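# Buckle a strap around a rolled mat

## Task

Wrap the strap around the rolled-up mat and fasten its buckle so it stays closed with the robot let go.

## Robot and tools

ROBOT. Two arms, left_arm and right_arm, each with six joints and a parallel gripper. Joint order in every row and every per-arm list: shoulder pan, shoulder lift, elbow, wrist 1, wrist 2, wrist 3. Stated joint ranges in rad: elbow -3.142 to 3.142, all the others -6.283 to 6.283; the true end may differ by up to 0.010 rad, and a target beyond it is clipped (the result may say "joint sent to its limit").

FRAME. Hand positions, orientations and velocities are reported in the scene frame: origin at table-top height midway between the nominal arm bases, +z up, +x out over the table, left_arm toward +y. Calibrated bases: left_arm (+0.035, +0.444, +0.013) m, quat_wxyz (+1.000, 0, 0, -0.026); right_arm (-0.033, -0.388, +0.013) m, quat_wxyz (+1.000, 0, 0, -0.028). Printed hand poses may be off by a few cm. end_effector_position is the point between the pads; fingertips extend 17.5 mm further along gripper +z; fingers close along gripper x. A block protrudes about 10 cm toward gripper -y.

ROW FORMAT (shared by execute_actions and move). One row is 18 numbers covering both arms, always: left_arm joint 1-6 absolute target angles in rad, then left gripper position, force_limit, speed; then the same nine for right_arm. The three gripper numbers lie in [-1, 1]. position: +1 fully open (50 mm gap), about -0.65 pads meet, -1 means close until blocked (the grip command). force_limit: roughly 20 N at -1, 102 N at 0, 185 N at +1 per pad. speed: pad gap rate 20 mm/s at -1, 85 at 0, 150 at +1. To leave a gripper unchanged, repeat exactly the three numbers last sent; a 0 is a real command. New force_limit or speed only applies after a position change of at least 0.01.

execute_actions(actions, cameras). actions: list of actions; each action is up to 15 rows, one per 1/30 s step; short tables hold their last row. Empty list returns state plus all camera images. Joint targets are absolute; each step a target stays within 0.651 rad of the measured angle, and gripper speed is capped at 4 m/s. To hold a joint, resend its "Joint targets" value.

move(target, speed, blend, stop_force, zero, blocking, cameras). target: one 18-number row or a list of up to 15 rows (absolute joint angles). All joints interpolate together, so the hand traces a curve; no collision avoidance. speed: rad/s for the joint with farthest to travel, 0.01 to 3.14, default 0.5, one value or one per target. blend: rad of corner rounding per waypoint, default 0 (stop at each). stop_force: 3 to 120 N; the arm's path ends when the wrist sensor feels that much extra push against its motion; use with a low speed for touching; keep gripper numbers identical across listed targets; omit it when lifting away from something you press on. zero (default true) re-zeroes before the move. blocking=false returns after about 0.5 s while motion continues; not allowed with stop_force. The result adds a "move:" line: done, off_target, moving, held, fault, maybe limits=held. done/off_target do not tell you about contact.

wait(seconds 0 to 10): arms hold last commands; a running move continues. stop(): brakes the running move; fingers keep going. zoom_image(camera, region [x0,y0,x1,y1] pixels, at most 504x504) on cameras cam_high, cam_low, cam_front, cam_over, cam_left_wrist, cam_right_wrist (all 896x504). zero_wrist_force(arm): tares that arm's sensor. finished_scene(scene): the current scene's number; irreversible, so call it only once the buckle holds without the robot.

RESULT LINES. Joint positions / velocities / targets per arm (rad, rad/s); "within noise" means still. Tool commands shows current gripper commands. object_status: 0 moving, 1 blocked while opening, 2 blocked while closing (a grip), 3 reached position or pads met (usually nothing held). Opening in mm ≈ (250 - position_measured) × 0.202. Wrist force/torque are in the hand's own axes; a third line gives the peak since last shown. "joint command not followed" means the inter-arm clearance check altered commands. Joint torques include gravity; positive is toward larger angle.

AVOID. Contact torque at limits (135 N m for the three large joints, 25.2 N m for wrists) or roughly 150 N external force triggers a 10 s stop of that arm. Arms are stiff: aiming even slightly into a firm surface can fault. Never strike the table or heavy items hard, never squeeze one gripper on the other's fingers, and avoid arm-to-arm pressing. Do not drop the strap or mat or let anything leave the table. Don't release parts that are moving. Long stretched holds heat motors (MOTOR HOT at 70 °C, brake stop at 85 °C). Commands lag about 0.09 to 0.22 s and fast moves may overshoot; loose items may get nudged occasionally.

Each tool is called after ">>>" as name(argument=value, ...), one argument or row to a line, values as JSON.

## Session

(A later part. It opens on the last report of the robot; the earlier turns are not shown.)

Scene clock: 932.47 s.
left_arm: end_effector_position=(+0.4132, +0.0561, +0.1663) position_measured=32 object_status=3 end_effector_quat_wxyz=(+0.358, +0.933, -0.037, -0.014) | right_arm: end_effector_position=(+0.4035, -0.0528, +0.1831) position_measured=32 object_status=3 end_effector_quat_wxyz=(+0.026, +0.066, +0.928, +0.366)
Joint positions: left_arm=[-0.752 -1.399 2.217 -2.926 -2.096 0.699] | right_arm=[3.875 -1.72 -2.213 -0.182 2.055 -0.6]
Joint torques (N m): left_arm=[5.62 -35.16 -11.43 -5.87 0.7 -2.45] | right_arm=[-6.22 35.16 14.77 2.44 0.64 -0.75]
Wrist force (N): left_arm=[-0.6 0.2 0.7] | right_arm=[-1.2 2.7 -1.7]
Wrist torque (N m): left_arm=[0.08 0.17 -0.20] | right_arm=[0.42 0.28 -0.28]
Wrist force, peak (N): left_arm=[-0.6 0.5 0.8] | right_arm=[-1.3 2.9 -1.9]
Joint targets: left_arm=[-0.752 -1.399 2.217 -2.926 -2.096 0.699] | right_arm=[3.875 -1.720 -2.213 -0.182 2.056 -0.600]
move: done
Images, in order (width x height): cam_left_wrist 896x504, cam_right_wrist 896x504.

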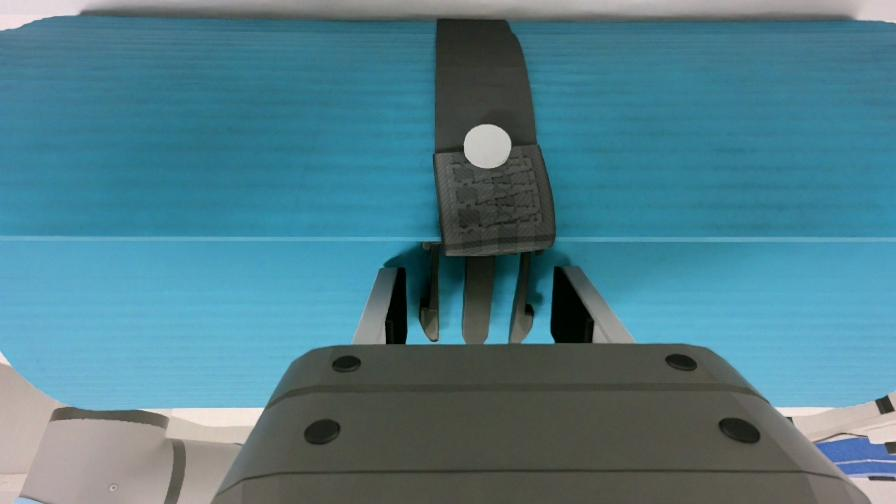

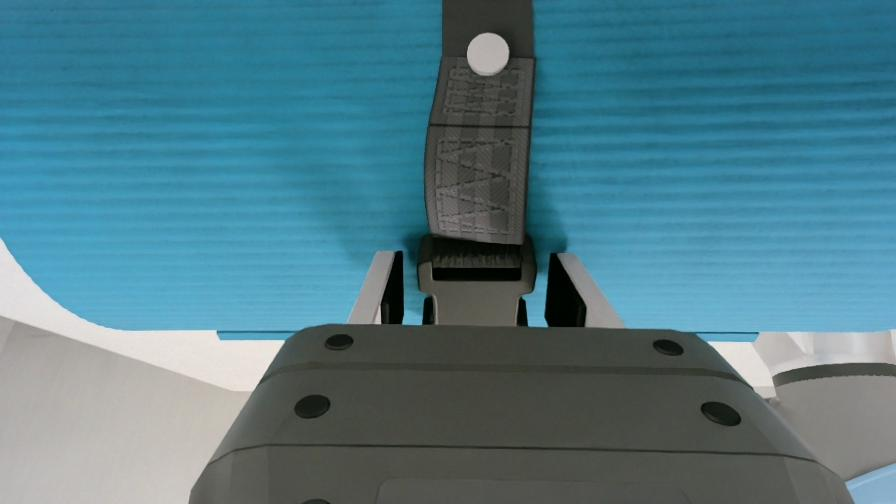

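>>> move(
  target=[-0.7476,-1.3947,2.2238,-2.9354,-2.0981,0.7033,0.8,0.5,-1,3.8665,-1.7263,-2.2266,-0.1655,2.0604,-0.6085,0.8,0.5,-1],
  speed=0.03,
  stop_force=6,
  cameras=["cam_left_wrist","cam_right_wrist"],
)

Scene clock: 957.40 s.
left_arm: end_effector_position=(+0.4133, +0.0589, +0.1628) position_measured=32 object_status=3 end_effector_quat_wxyz=(+0.358, +0.933, -0.037, -0.014) | right_arm: end_effector_position=(+0.4028, -0.0572, +0.1781) position_measured=32 object_status=3 end_effector_quat_wxyz=(+0.026, +0.066, +0.928, +0.366)
Joint positions: left_arm=[-0.748 -1.395 2.224 -2.935 -2.098 0.703] | right_arm=[3.868 -1.725 -2.224 -0.168 2.06 -0.607]
Joint torques (N m): left_arm=[-5.33 -32.15 -25.83 -1.34 0.48 -2.3] | right_arm=[8 31.92 25.96 4.64 -1.81 1.52]
Wrist force (N): left_arm=[-0.4 0.3 0.5] | right_arm=[-1.3 2.4 -9.2]
Wrist torque (N m): left_arm=[0.09 0.14 -0.22] | right_arm=[0.48 0.46 -0.20]
Wrist force, peak (N): left_arm=[-0.9 0.4 0.6] | right_arm=[-1.2 9.3 -9.7]
Joint targets: left_arm=[-0.748 -1.395 2.224 -2.935 -2.098 0.703] | right_arm=[3.868 -1.725 -2.224 -0.168 2.060 -0.607]
move: contact (right_arm)
Images, in order (width x height): cam_left_wrist 896x504, cam_right_wrist 896x504.

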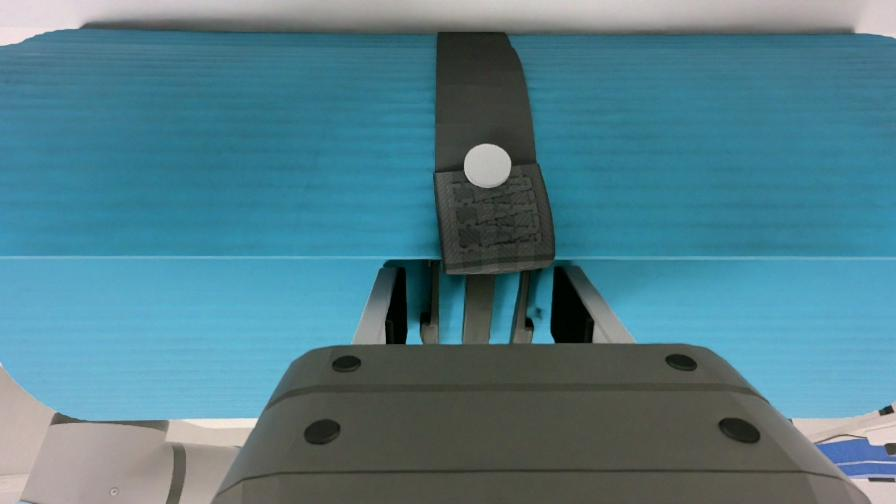

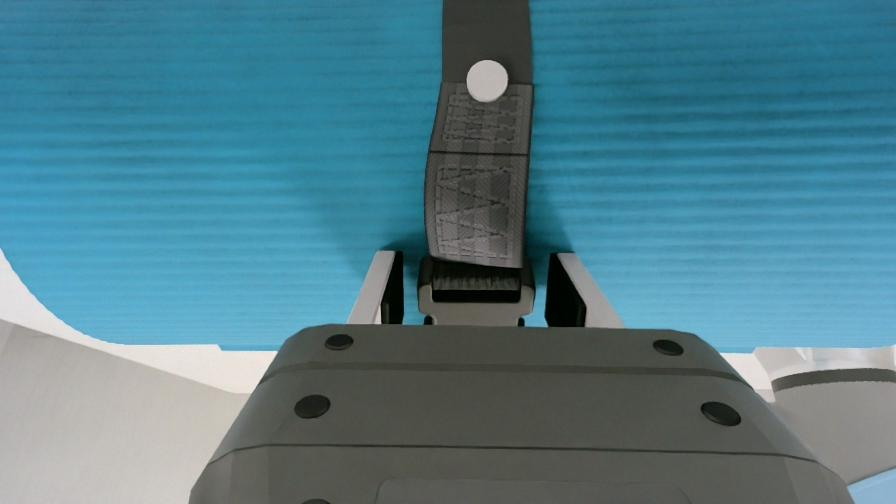

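>>> move(
  target=[-0.748,-1.395,2.224,-2.935,-2.098,0.703,-1,-0.6,-1,3.868,-1.725,-2.224,-0.168,2.060,-0.607,-1,0.6,-1],
  cameras=["cam_left_wrist","cam_right_wrist"],
)

>>> zoom_image(
  camera="cam_left_wrist",
  region=[360, 190, 620, 360],
)

Scene clock: 961.57 s.
left_arm: end_effector_position=(+0.4131, +0.0589, +0.1627) position_measured=131 object_status=2 end_effector_quat_wxyz=(+0.358, +0.933, -0.037, -0.015) | right_arm: end_effector_position=(+0.4028, -0.0570, +0.1784) position_measured=91 object_status=2 end_effector_quat_wxyz=(+0.026, +0.066, +0.928, +0.366)
Joint positions: left_arm=[-0.748 -1.395 2.224 -2.935 -2.098 0.703] | right_arm=[3.868 -1.725 -2.224 -0.168 2.06 -0.607]
Joint torques (N m): left_arm=[-0.94 -37.23 -12.15 -4.28 0.12 -0.64] | right_arm=[1.01 31.3 24.82 4.78 3.08 1.28]
Wrist force (N): left_arm=[-0.7 0.5 0.6] | right_arm=[-0.3 3.2 -3.4]
Wrist torque (N m): left_arm=[0.11 0.19 -0.20] | right_arm=[0.46 0.32 -0.18]
Wrist force, peak (N): left_arm=[-0.9 0.2 0.6] | right_arm=[-1.6 2.8 -9.4]
Joint targets: left_arm=[-0.748 -1.395 2.224 -2.935 -2.098 0.703] | right_arm=[3.868 -1.725 -2.224 -0.168 2.060 -0.607]
move: done
Images, in order (width x height): cam_left_wrist 896x504, cam_right_wrist 896x504.

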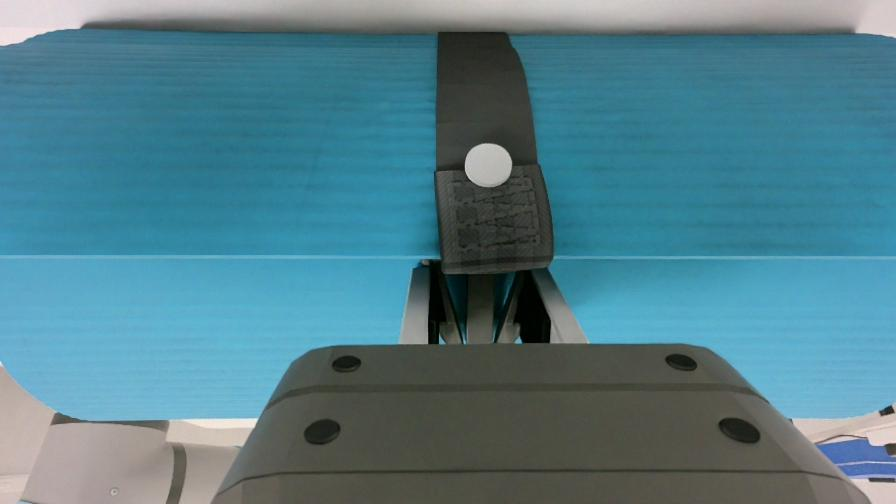

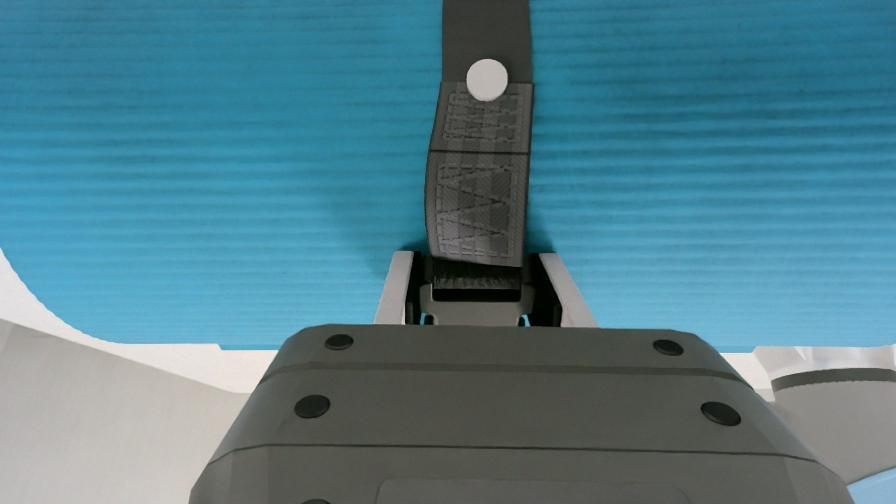

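Scaled by 1.938.

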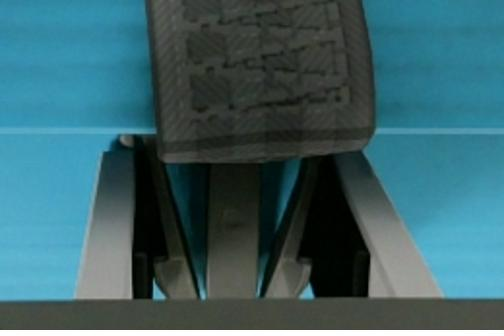

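>>> move(
  target=[
    [-0.8235,-1.4883,2.0936,-2.5714,-1.9239,0.6921,-1,-0.6,-1,3.8686,-1.6955,-2.2081,-0.2139,2.0592,-0.6065,-1,0.6,-1],
    [-0.9943,-1.4233,1.8356,-2.1015,-1.6448,0.5562,-1,-0.6,-1,3.9954,-1.6501,-2.0060,-0.7503,1.8064,-0.6362,-1,0.6,-1],
  ],
  speed=0.2,
  stop_force=30,
  cameras=["all"],
)

>>> zoom_image(
  camera="cam_front",
  region=[340, 140, 500, 240],
)

>>> zoom_image(
  camera="cam_over",
  region=[350, 120, 450, 200],
)

>>> zoom_image(
  camera="cam_low",
  region=[490, 160, 600, 220],
)

Scene clock: 988.43 s.
left_arm: end_effector_position=(+0.4102, +0.0236, +0.1936) position_measured=131 object_status=2 end_effector_quat_wxyz=(+0.070, +0.997, -0.018, -0.001) | right_arm: end_effector_position=(+0.4003, -0.0480, +0.1957) position_measured=91 object_status=2 end_effector_quat_wxyz=(+0.010, +0.050, +0.980, +0.191)
Joint positions: left_arm=[-0.994 -1.423 1.836 -2.102 -1.645 0.556] | right_arm=[3.995 -1.65 -2.006 -0.75 1.806 -0.636]
Joint torques (N m): left_arm=[9.41 -41.29 -16.21 -2.63 -0.54 2.38] | right_arm=[-6.47 18.35 16.12 3.51 3.69 1.03]
Wrist force (N): left_arm=[0.0 1.6 -0.3] | right_arm=[-0.8 -1.7 2.1]
Wrist torque (N m): left_arm=[0.31 0.00 0.01] | right_arm=[0.36 0.03 -0.03]
Wrist force, peak (N): left_arm=[-0.2 2.2 -0.3] | right_arm=[-0.4 3.2 -3.5]
Joint targets: left_arm=[-0.994 -1.423 1.836 -2.102 -1.645 0.556] | right_arm=[3.995 -1.650 -2.006 -0.750 1.806 -0.636]
move: done

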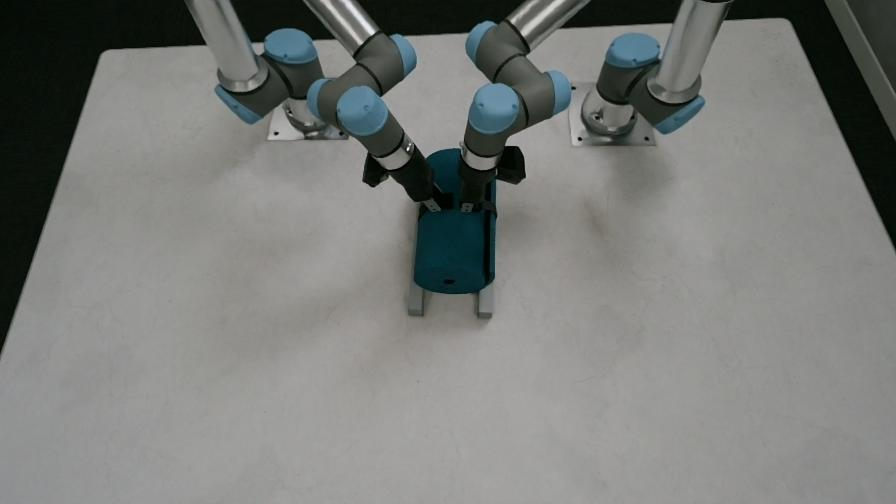

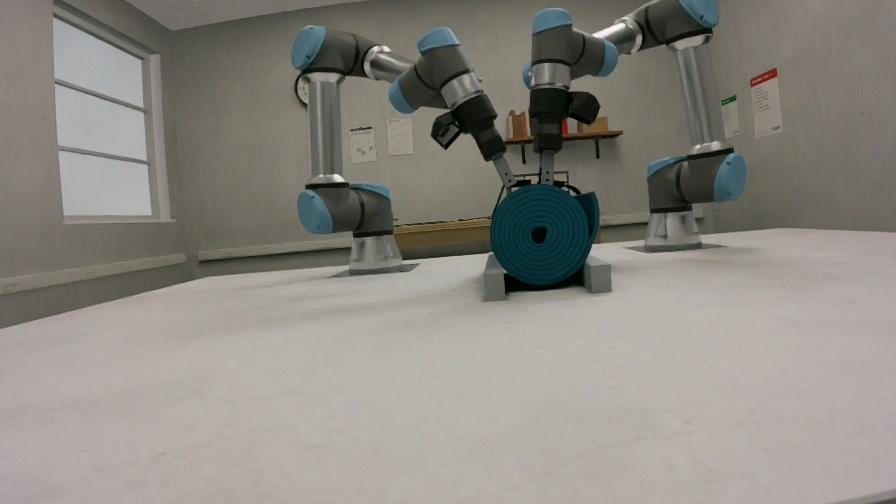

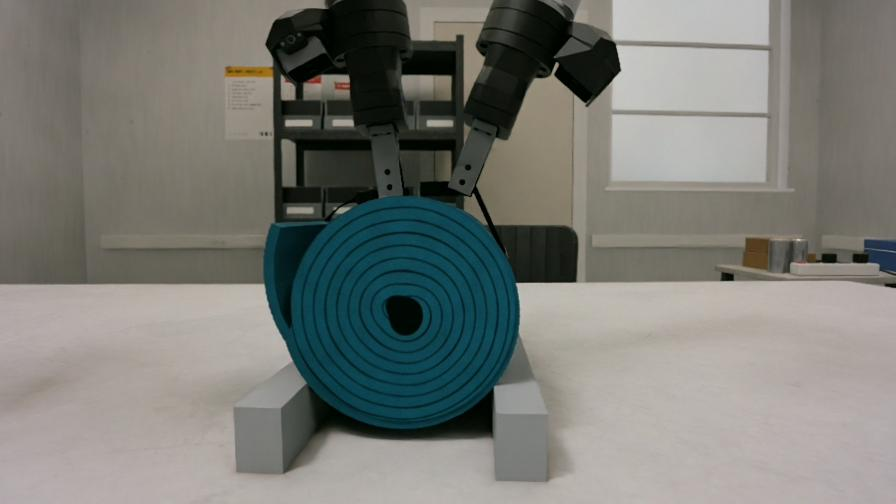

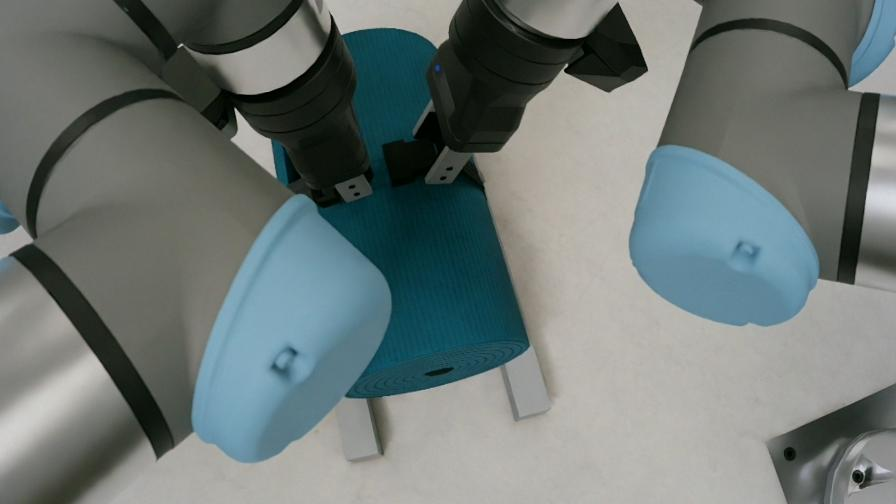

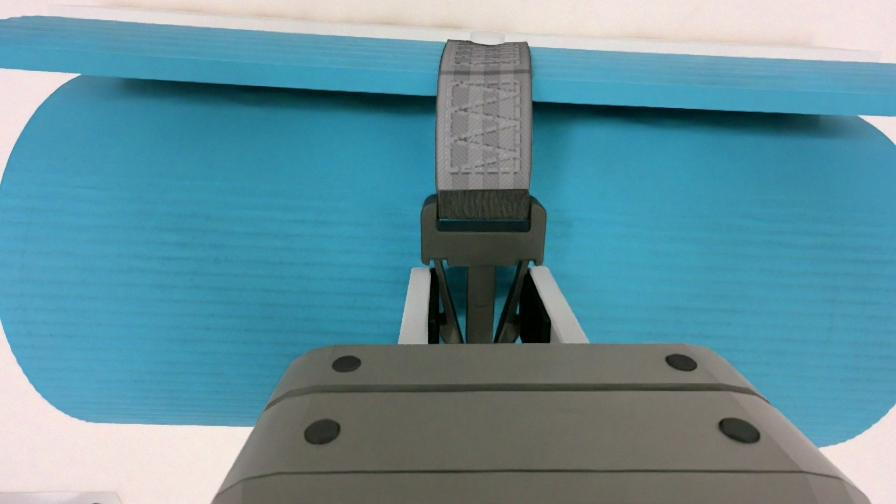

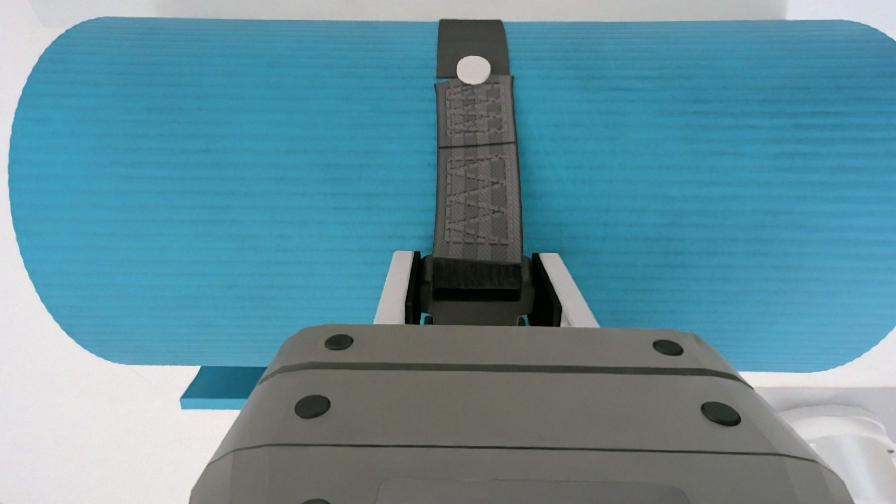

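Scaled by 3.150.

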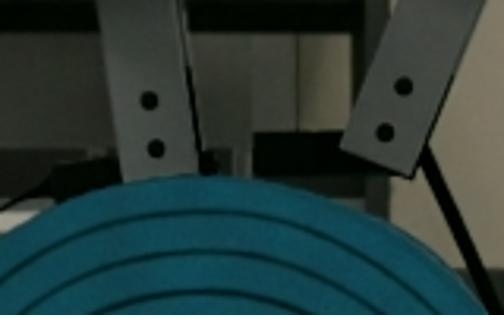

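Scaled by 5.040.

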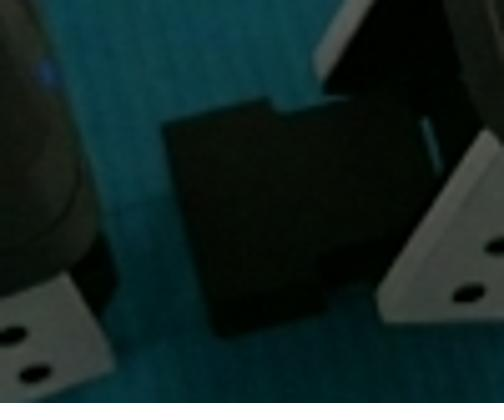

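Scaled by 4.582.

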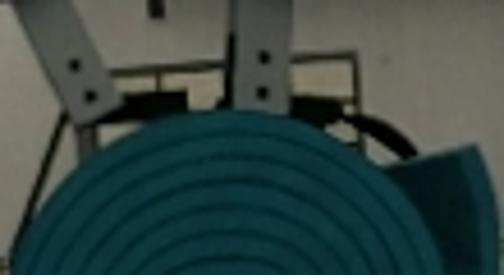

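>>> move(
  target=[-1.0290,-1.3828,1.7364,-1.9244,-1.5708,0.5257,-1,-0.6,-1,3.9954,-1.6501,-2.0060,-0.7503,1.8064,-0.6362,-1,0.6,-1],
  speed=0.1,
  stop_force=30,
  cameras=["cam_low","cam_front","cam_over","cam_high"],
)

>>> zoom_image(
  camera="cam_front",
  region=[340, 140, 500, 240],
)

>>> zoom_image(
  camera="cam_over",
  region=[350, 120, 450, 200],
)

>>> zoom_image(
  camera="cam_low",
  region=[490, 160, 600, 220],
)

>>> zoom_image(
  camera="cam_high",
  region=[420, 175, 500, 225],
)

Scene clock: 1005.63 s.
left_arm: end_effector_position=(+0.4103, +0.0236, +0.1978) position_measured=131 object_status=2 end_effector_quat_wxyz=(+0.000, +1.000, -0.018, +0.000) | right_arm: end_effector_position=(+0.4003, -0.0480, +0.1957) position_measured=91 object_status=2 end_effector_quat_wxyz=(+0.010, +0.050, +0.980, +0.191)
Joint positions: left_arm=[-1.029 -1.383 1.736 -1.924 -1.571 0.526] | right_arm=[3.995 -1.65 -2.006 -0.75 1.806 -0.636]
Joint torques (N m): left_arm=[7.92 -43.87 -17.77 -5.44 -1.77 2.44] | right_arm=[-6.18 19.07 16.45 3.56 3.33 0.98]
Wrist force (N): left_arm=[-0.1 2.0 0.0] | right_arm=[-0.8 -1.8 2.1]
Wrist torque (N m): left_arm=[0.38 0.02 0.06] | right_arm=[0.34 0.03 -0.03]
Wrist force, peak (N): left_arm=[-0.3 2.3 0.0] | right_arm=[-0.9 -2.2 2.3]
Joint targets: left_arm=[-1.029 -1.383 1.736 -1.924 -1.571 0.526] | right_arm=[3.995 -1.650 -2.006 -0.750 1.806 -0.636]
move: done
Images, in order (width x height): cam_high 896x504, cam_low 896x504, cam_front 896x504, cam_over 896x504.

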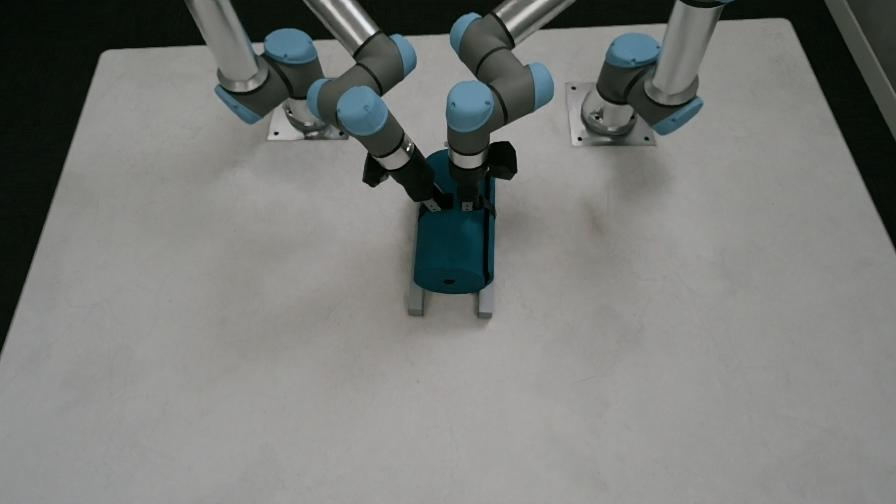

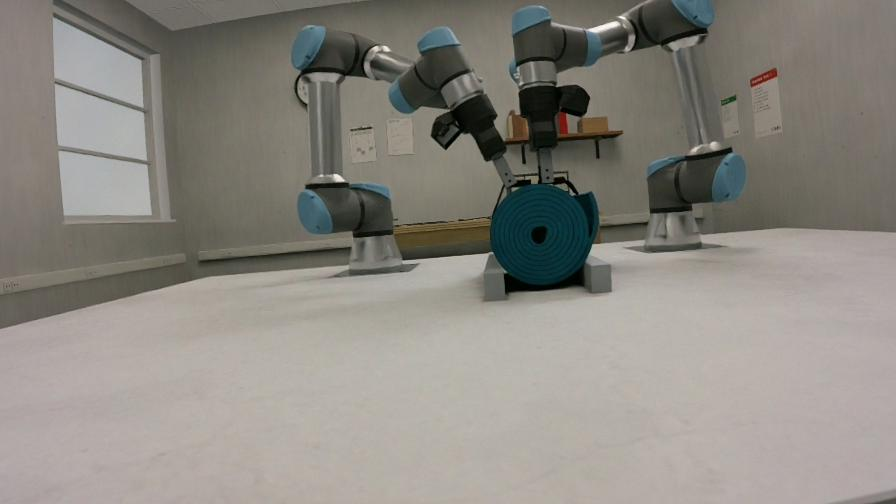

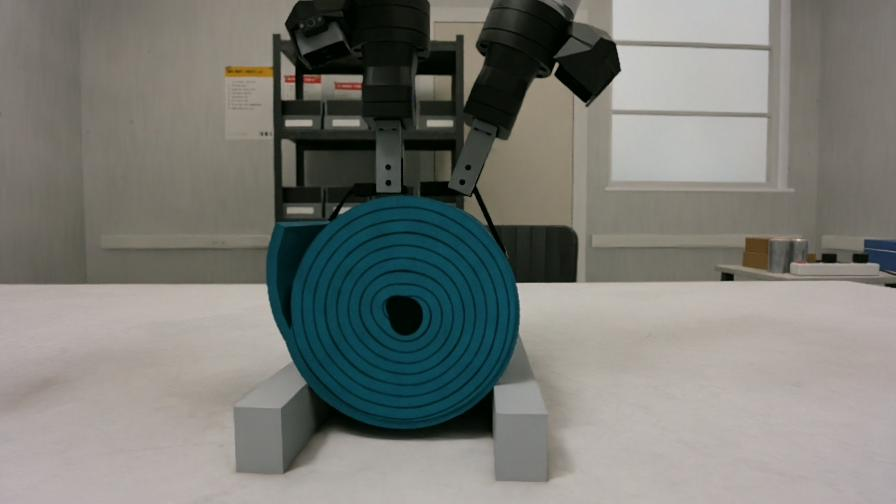

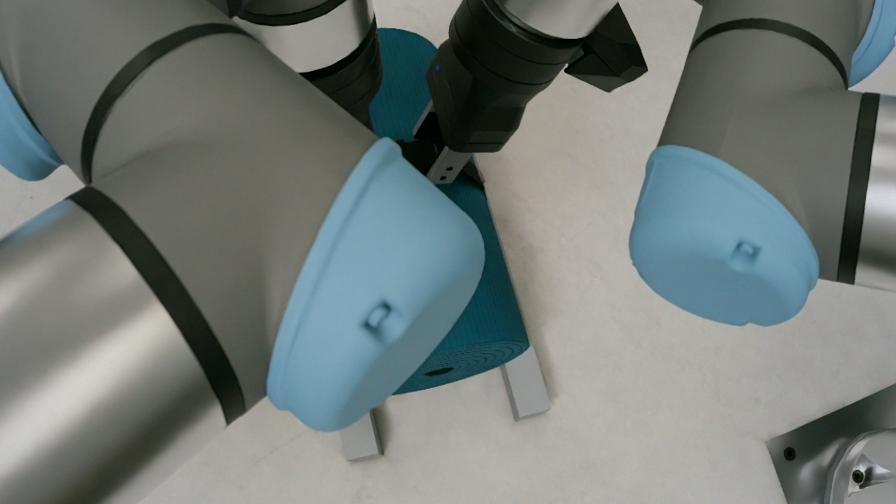

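Scaled by 3.150.

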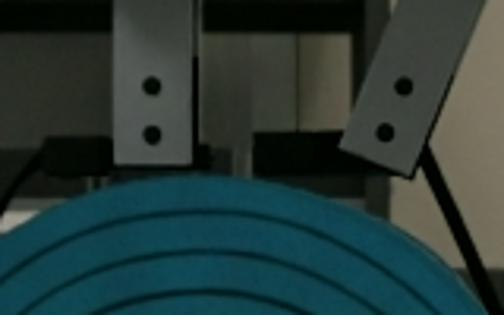

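Scaled by 5.040.

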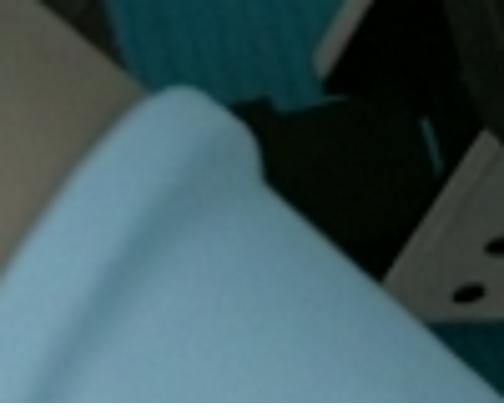

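Scaled by 4.582.

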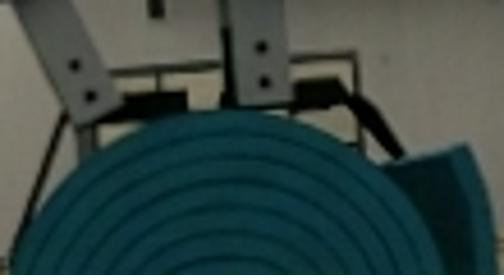

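Scaled by 6.300.

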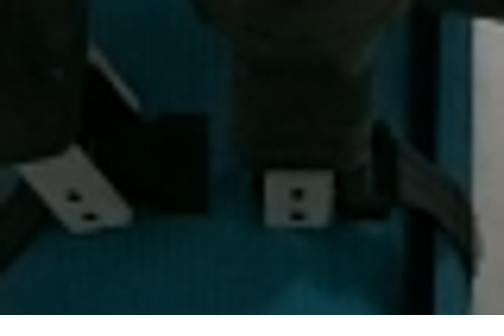

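>>> move(
  target=[-1.0424,-1.3588,1.7051,-1.9171,-1.5708,0.5123,-1,-0.6,-1,3.9954,-1.6501,-2.0060,-0.7503,1.8064,-0.6362,-1,0.6,-1],
  speed=0.04,
  stop_force=12,
  cameras=["cam_low","cam_front","cam_over","cam_high","cam_left_wrist"],
)

>>> zoom_image(
  camera="cam_front",
  region=[370, 165, 480, 215],
)

>>> zoom_image(
  camera="cam_low",
  region=[490, 160, 600, 220],
)

>>> zoom_image(
  camera="cam_high",
  region=[420, 175, 500, 225],
)

Scene clock: 1023.53 s.
left_arm: end_effector_position=(+0.4097, +0.0089, +0.1985) position_measured=131 object_status=2 end_effector_quat_wxyz=(+0.000, +1.000, -0.018, +0.000) | right_arm: end_effector_position=(+0.4003, -0.0480, +0.1956) position_measured=91 object_status=2 end_effector_quat_wxyz=(+0.010, +0.050, +0.980, +0.191)
Joint positions: left_arm=[-1.042 -1.359 1.705 -1.917 -1.571 0.512] | right_arm=[3.995 -1.65 -2.006 -0.75 1.806 -0.636]
Joint torques (N m): left_arm=[6.21 -44.67 -19.88 -7.23 -1.45 2.3] | right_arm=[7.69 18.8 29.52 7.41 2.95 0.92]
Wrist force (N): left_arm=[0.7 -6.3 0.7] | right_arm=[-0.6 -9.3 -0.5]
Wrist torque (N m): left_arm=[0.28 0.04 0.06] | right_arm=[0.19 0.06 -0.03]
Wrist force, peak (N): left_arm=[-0.1 -7.5 1.1] | right_arm=[-1.3 -10.9 -1.0]
Joint targets: left_arm=[-1.042 -1.359 1.705 -1.917 -1.571 0.512] | right_arm=[3.995 -1.650 -2.006 -0.750 1.806 -0.636]
move: done
Images, in order (width x height): cam_high 896x504, cam_low 896x504, cam_front 896x504, cam_over 896x504, cam_left_wrist 896x504.

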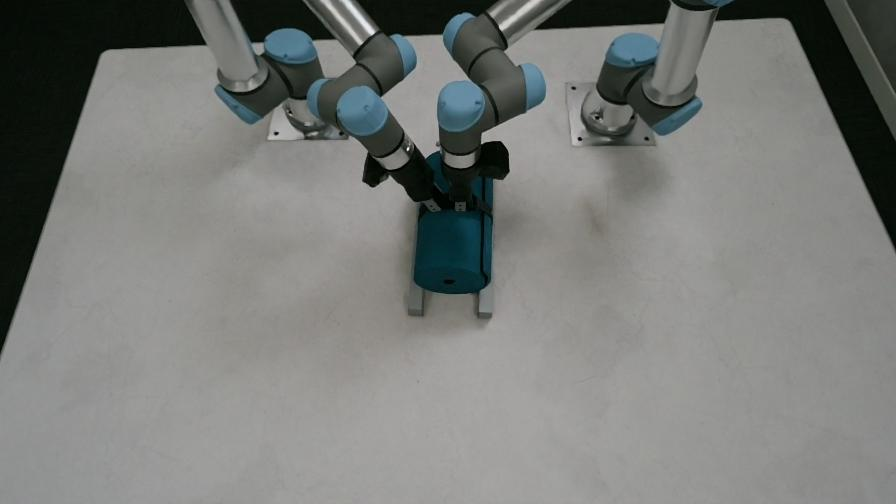

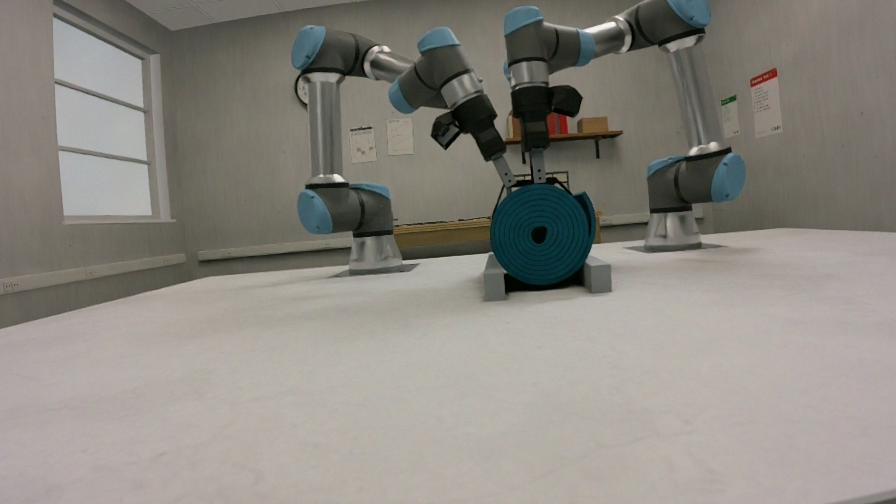

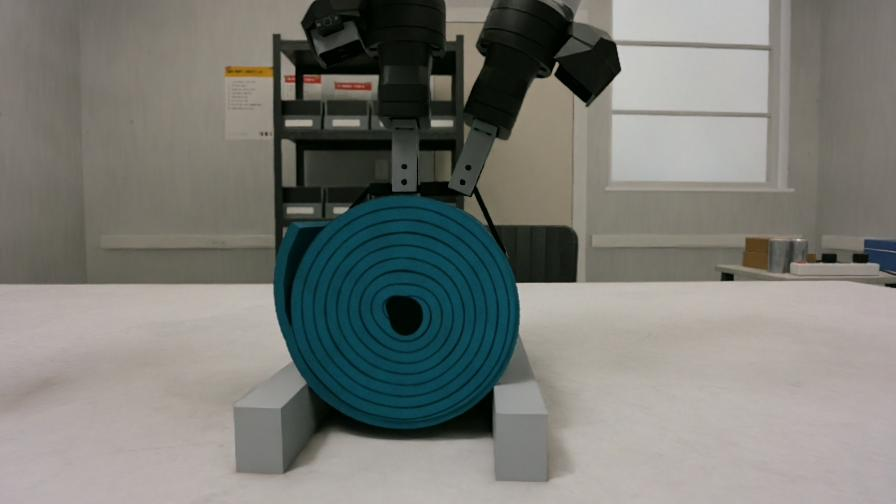

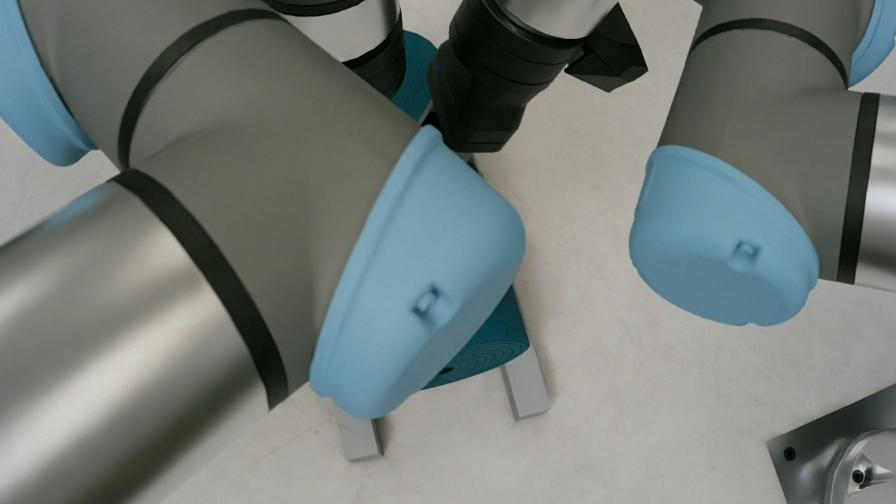

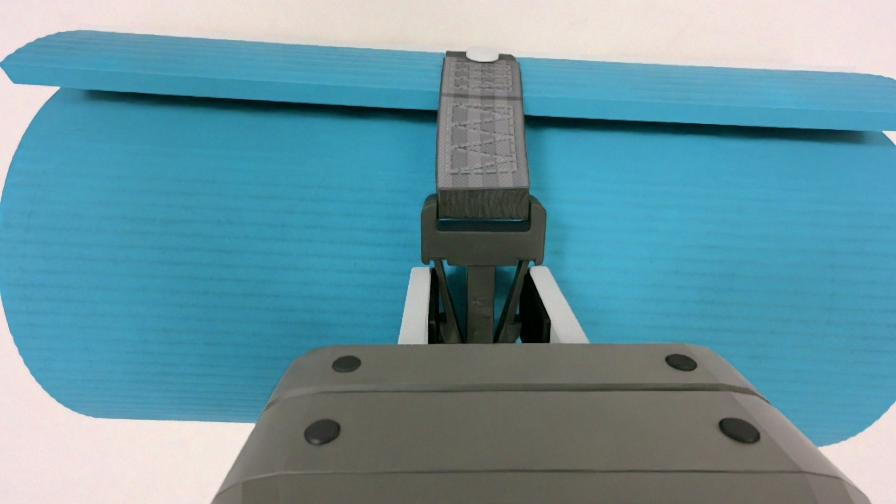

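Scaled by 4.582.

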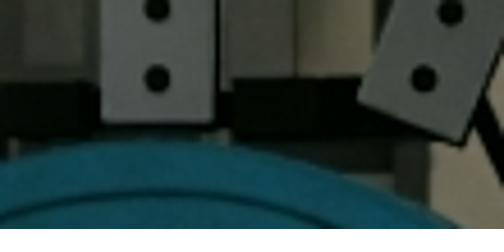

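Scaled by 4.582.

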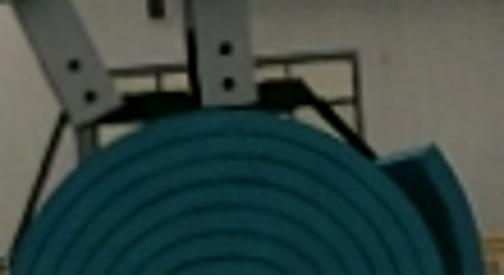

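Scaled by 6.300.

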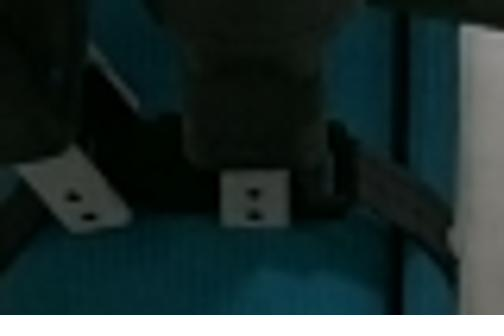

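>>> move(
  target=[-1.0448,-1.3545,1.6993,-1.9158,-1.5708,0.5099,-1,-0.6,-1,3.9954,-1.6501,-2.0060,-0.7503,1.8064,-0.6362,-1,0.6,-1],
  speed=0.02,
  stop_force=15,
  cameras=["cam_low","cam_front","cam_over","cam_high","cam_left_wrist"],
)

>>> zoom_image(
  camera="cam_front",
  region=[370, 165, 480, 215],
)

>>> zoom_image(
  camera="cam_left_wrist",
  region=[360, 190, 620, 360],
)

Scene clock: 1039.87 s.
left_arm: end_effector_position=(+0.4095, +0.0061, +0.1986) position_measured=131 object_status=2 end_effector_quat_wxyz=(+0.000, +1.000, -0.018, +0.000) | right_arm: end_effector_position=(+0.4003, -0.0479, +0.1957) position_measured=91 object_status=2 end_effector_quat_wxyz=(+0.010, +0.050, +0.980, +0.191)
Joint positions: left_arm=[-1.045 -1.354 1.699 -1.916 -1.571 0.51] | right_arm=[3.995 -1.65 -2.006 -0.75 1.806 -0.636]
Joint torques (N m): left_arm=[-0.25 -41.29 -21.09 -1.57 -0.14 -0.8] | right_arm=[-4.78 19.61 17.94 2.79 2.45 0.79]
Wrist force (N): left_arm=[-0.7 0.4 4.6] | right_arm=[-0.7 -1.6 -1.5]
Wrist torque (N m): left_arm=[0.39 0.10 0.07] | right_arm=[0.14 -0.06 -0.03]
Wrist force, peak (N): left_arm=[-1.1 -19.8 2.0] | right_arm=[-3.1 -21.1 -6.1]
Joint targets: left_arm=[-1.045 -1.355 1.699 -1.916 -1.571 0.510] | right_arm=[3.995 -1.650 -2.006 -0.750 1.806 -0.636]
move: done
Images, in order (width x height): cam_high 896x504, cam_low 896x504, cam_front 896x504, cam_over 896x504, cam_left_wrist 896x504.

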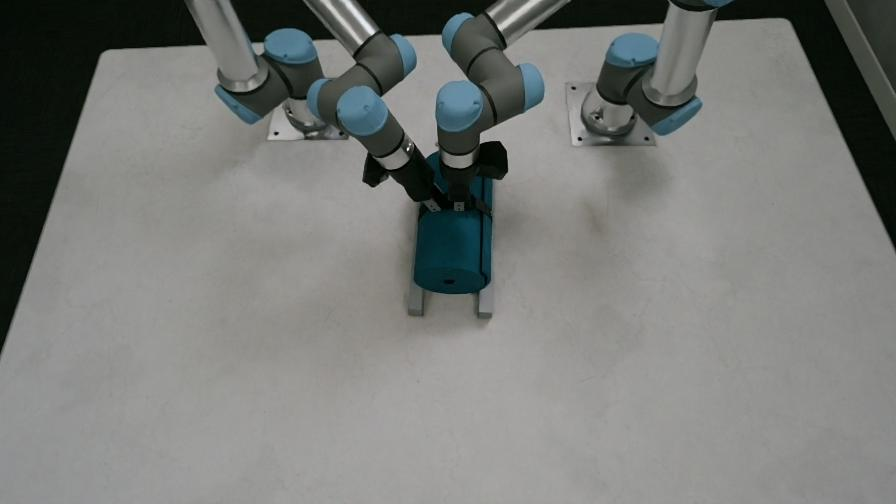

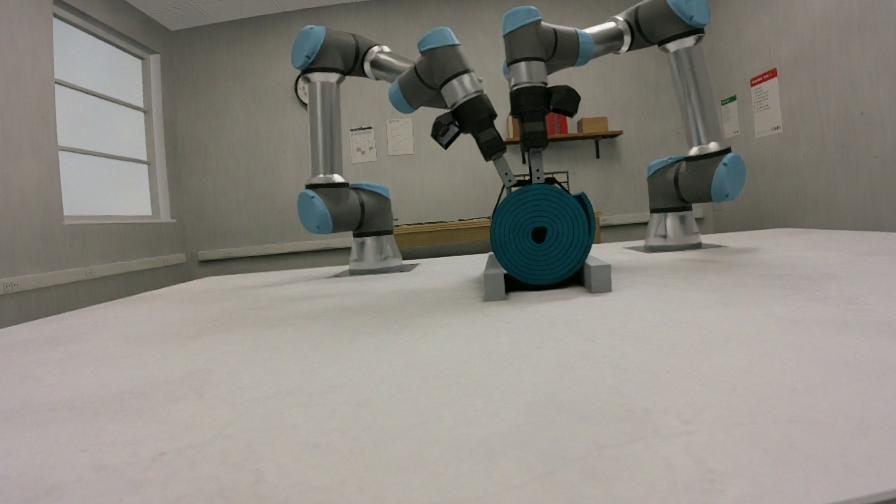

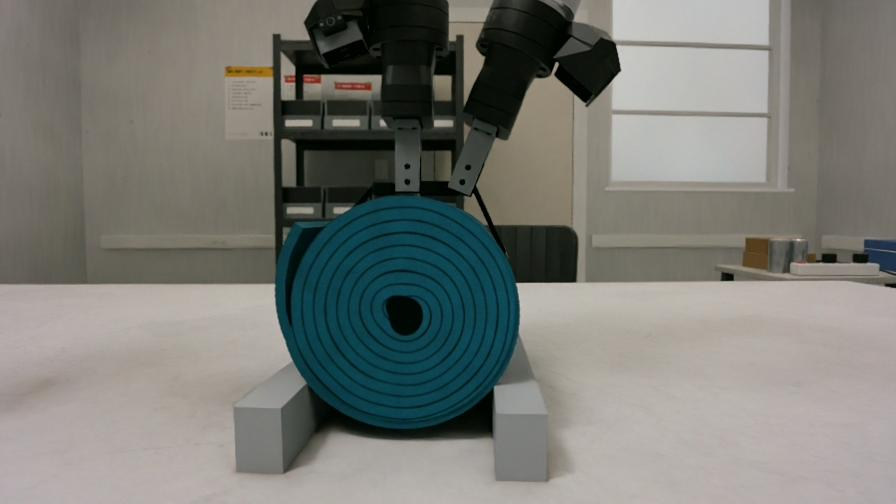

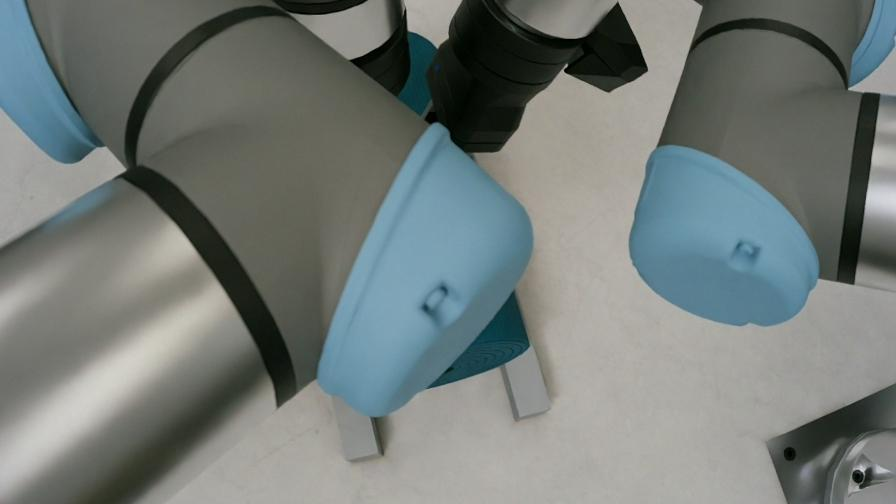

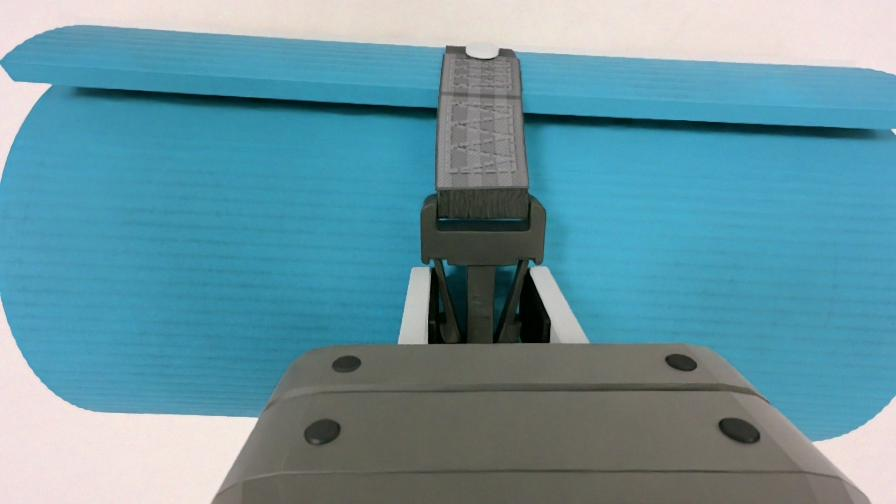

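Scaled by 4.582.

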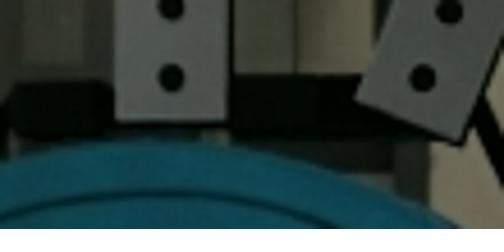

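Scaled by 1.938.

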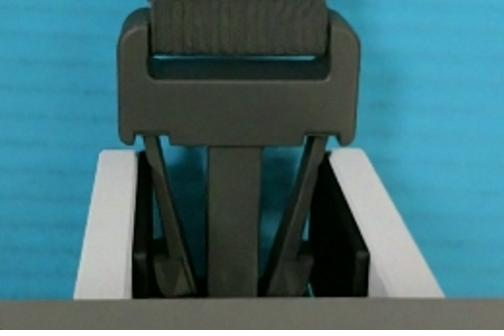

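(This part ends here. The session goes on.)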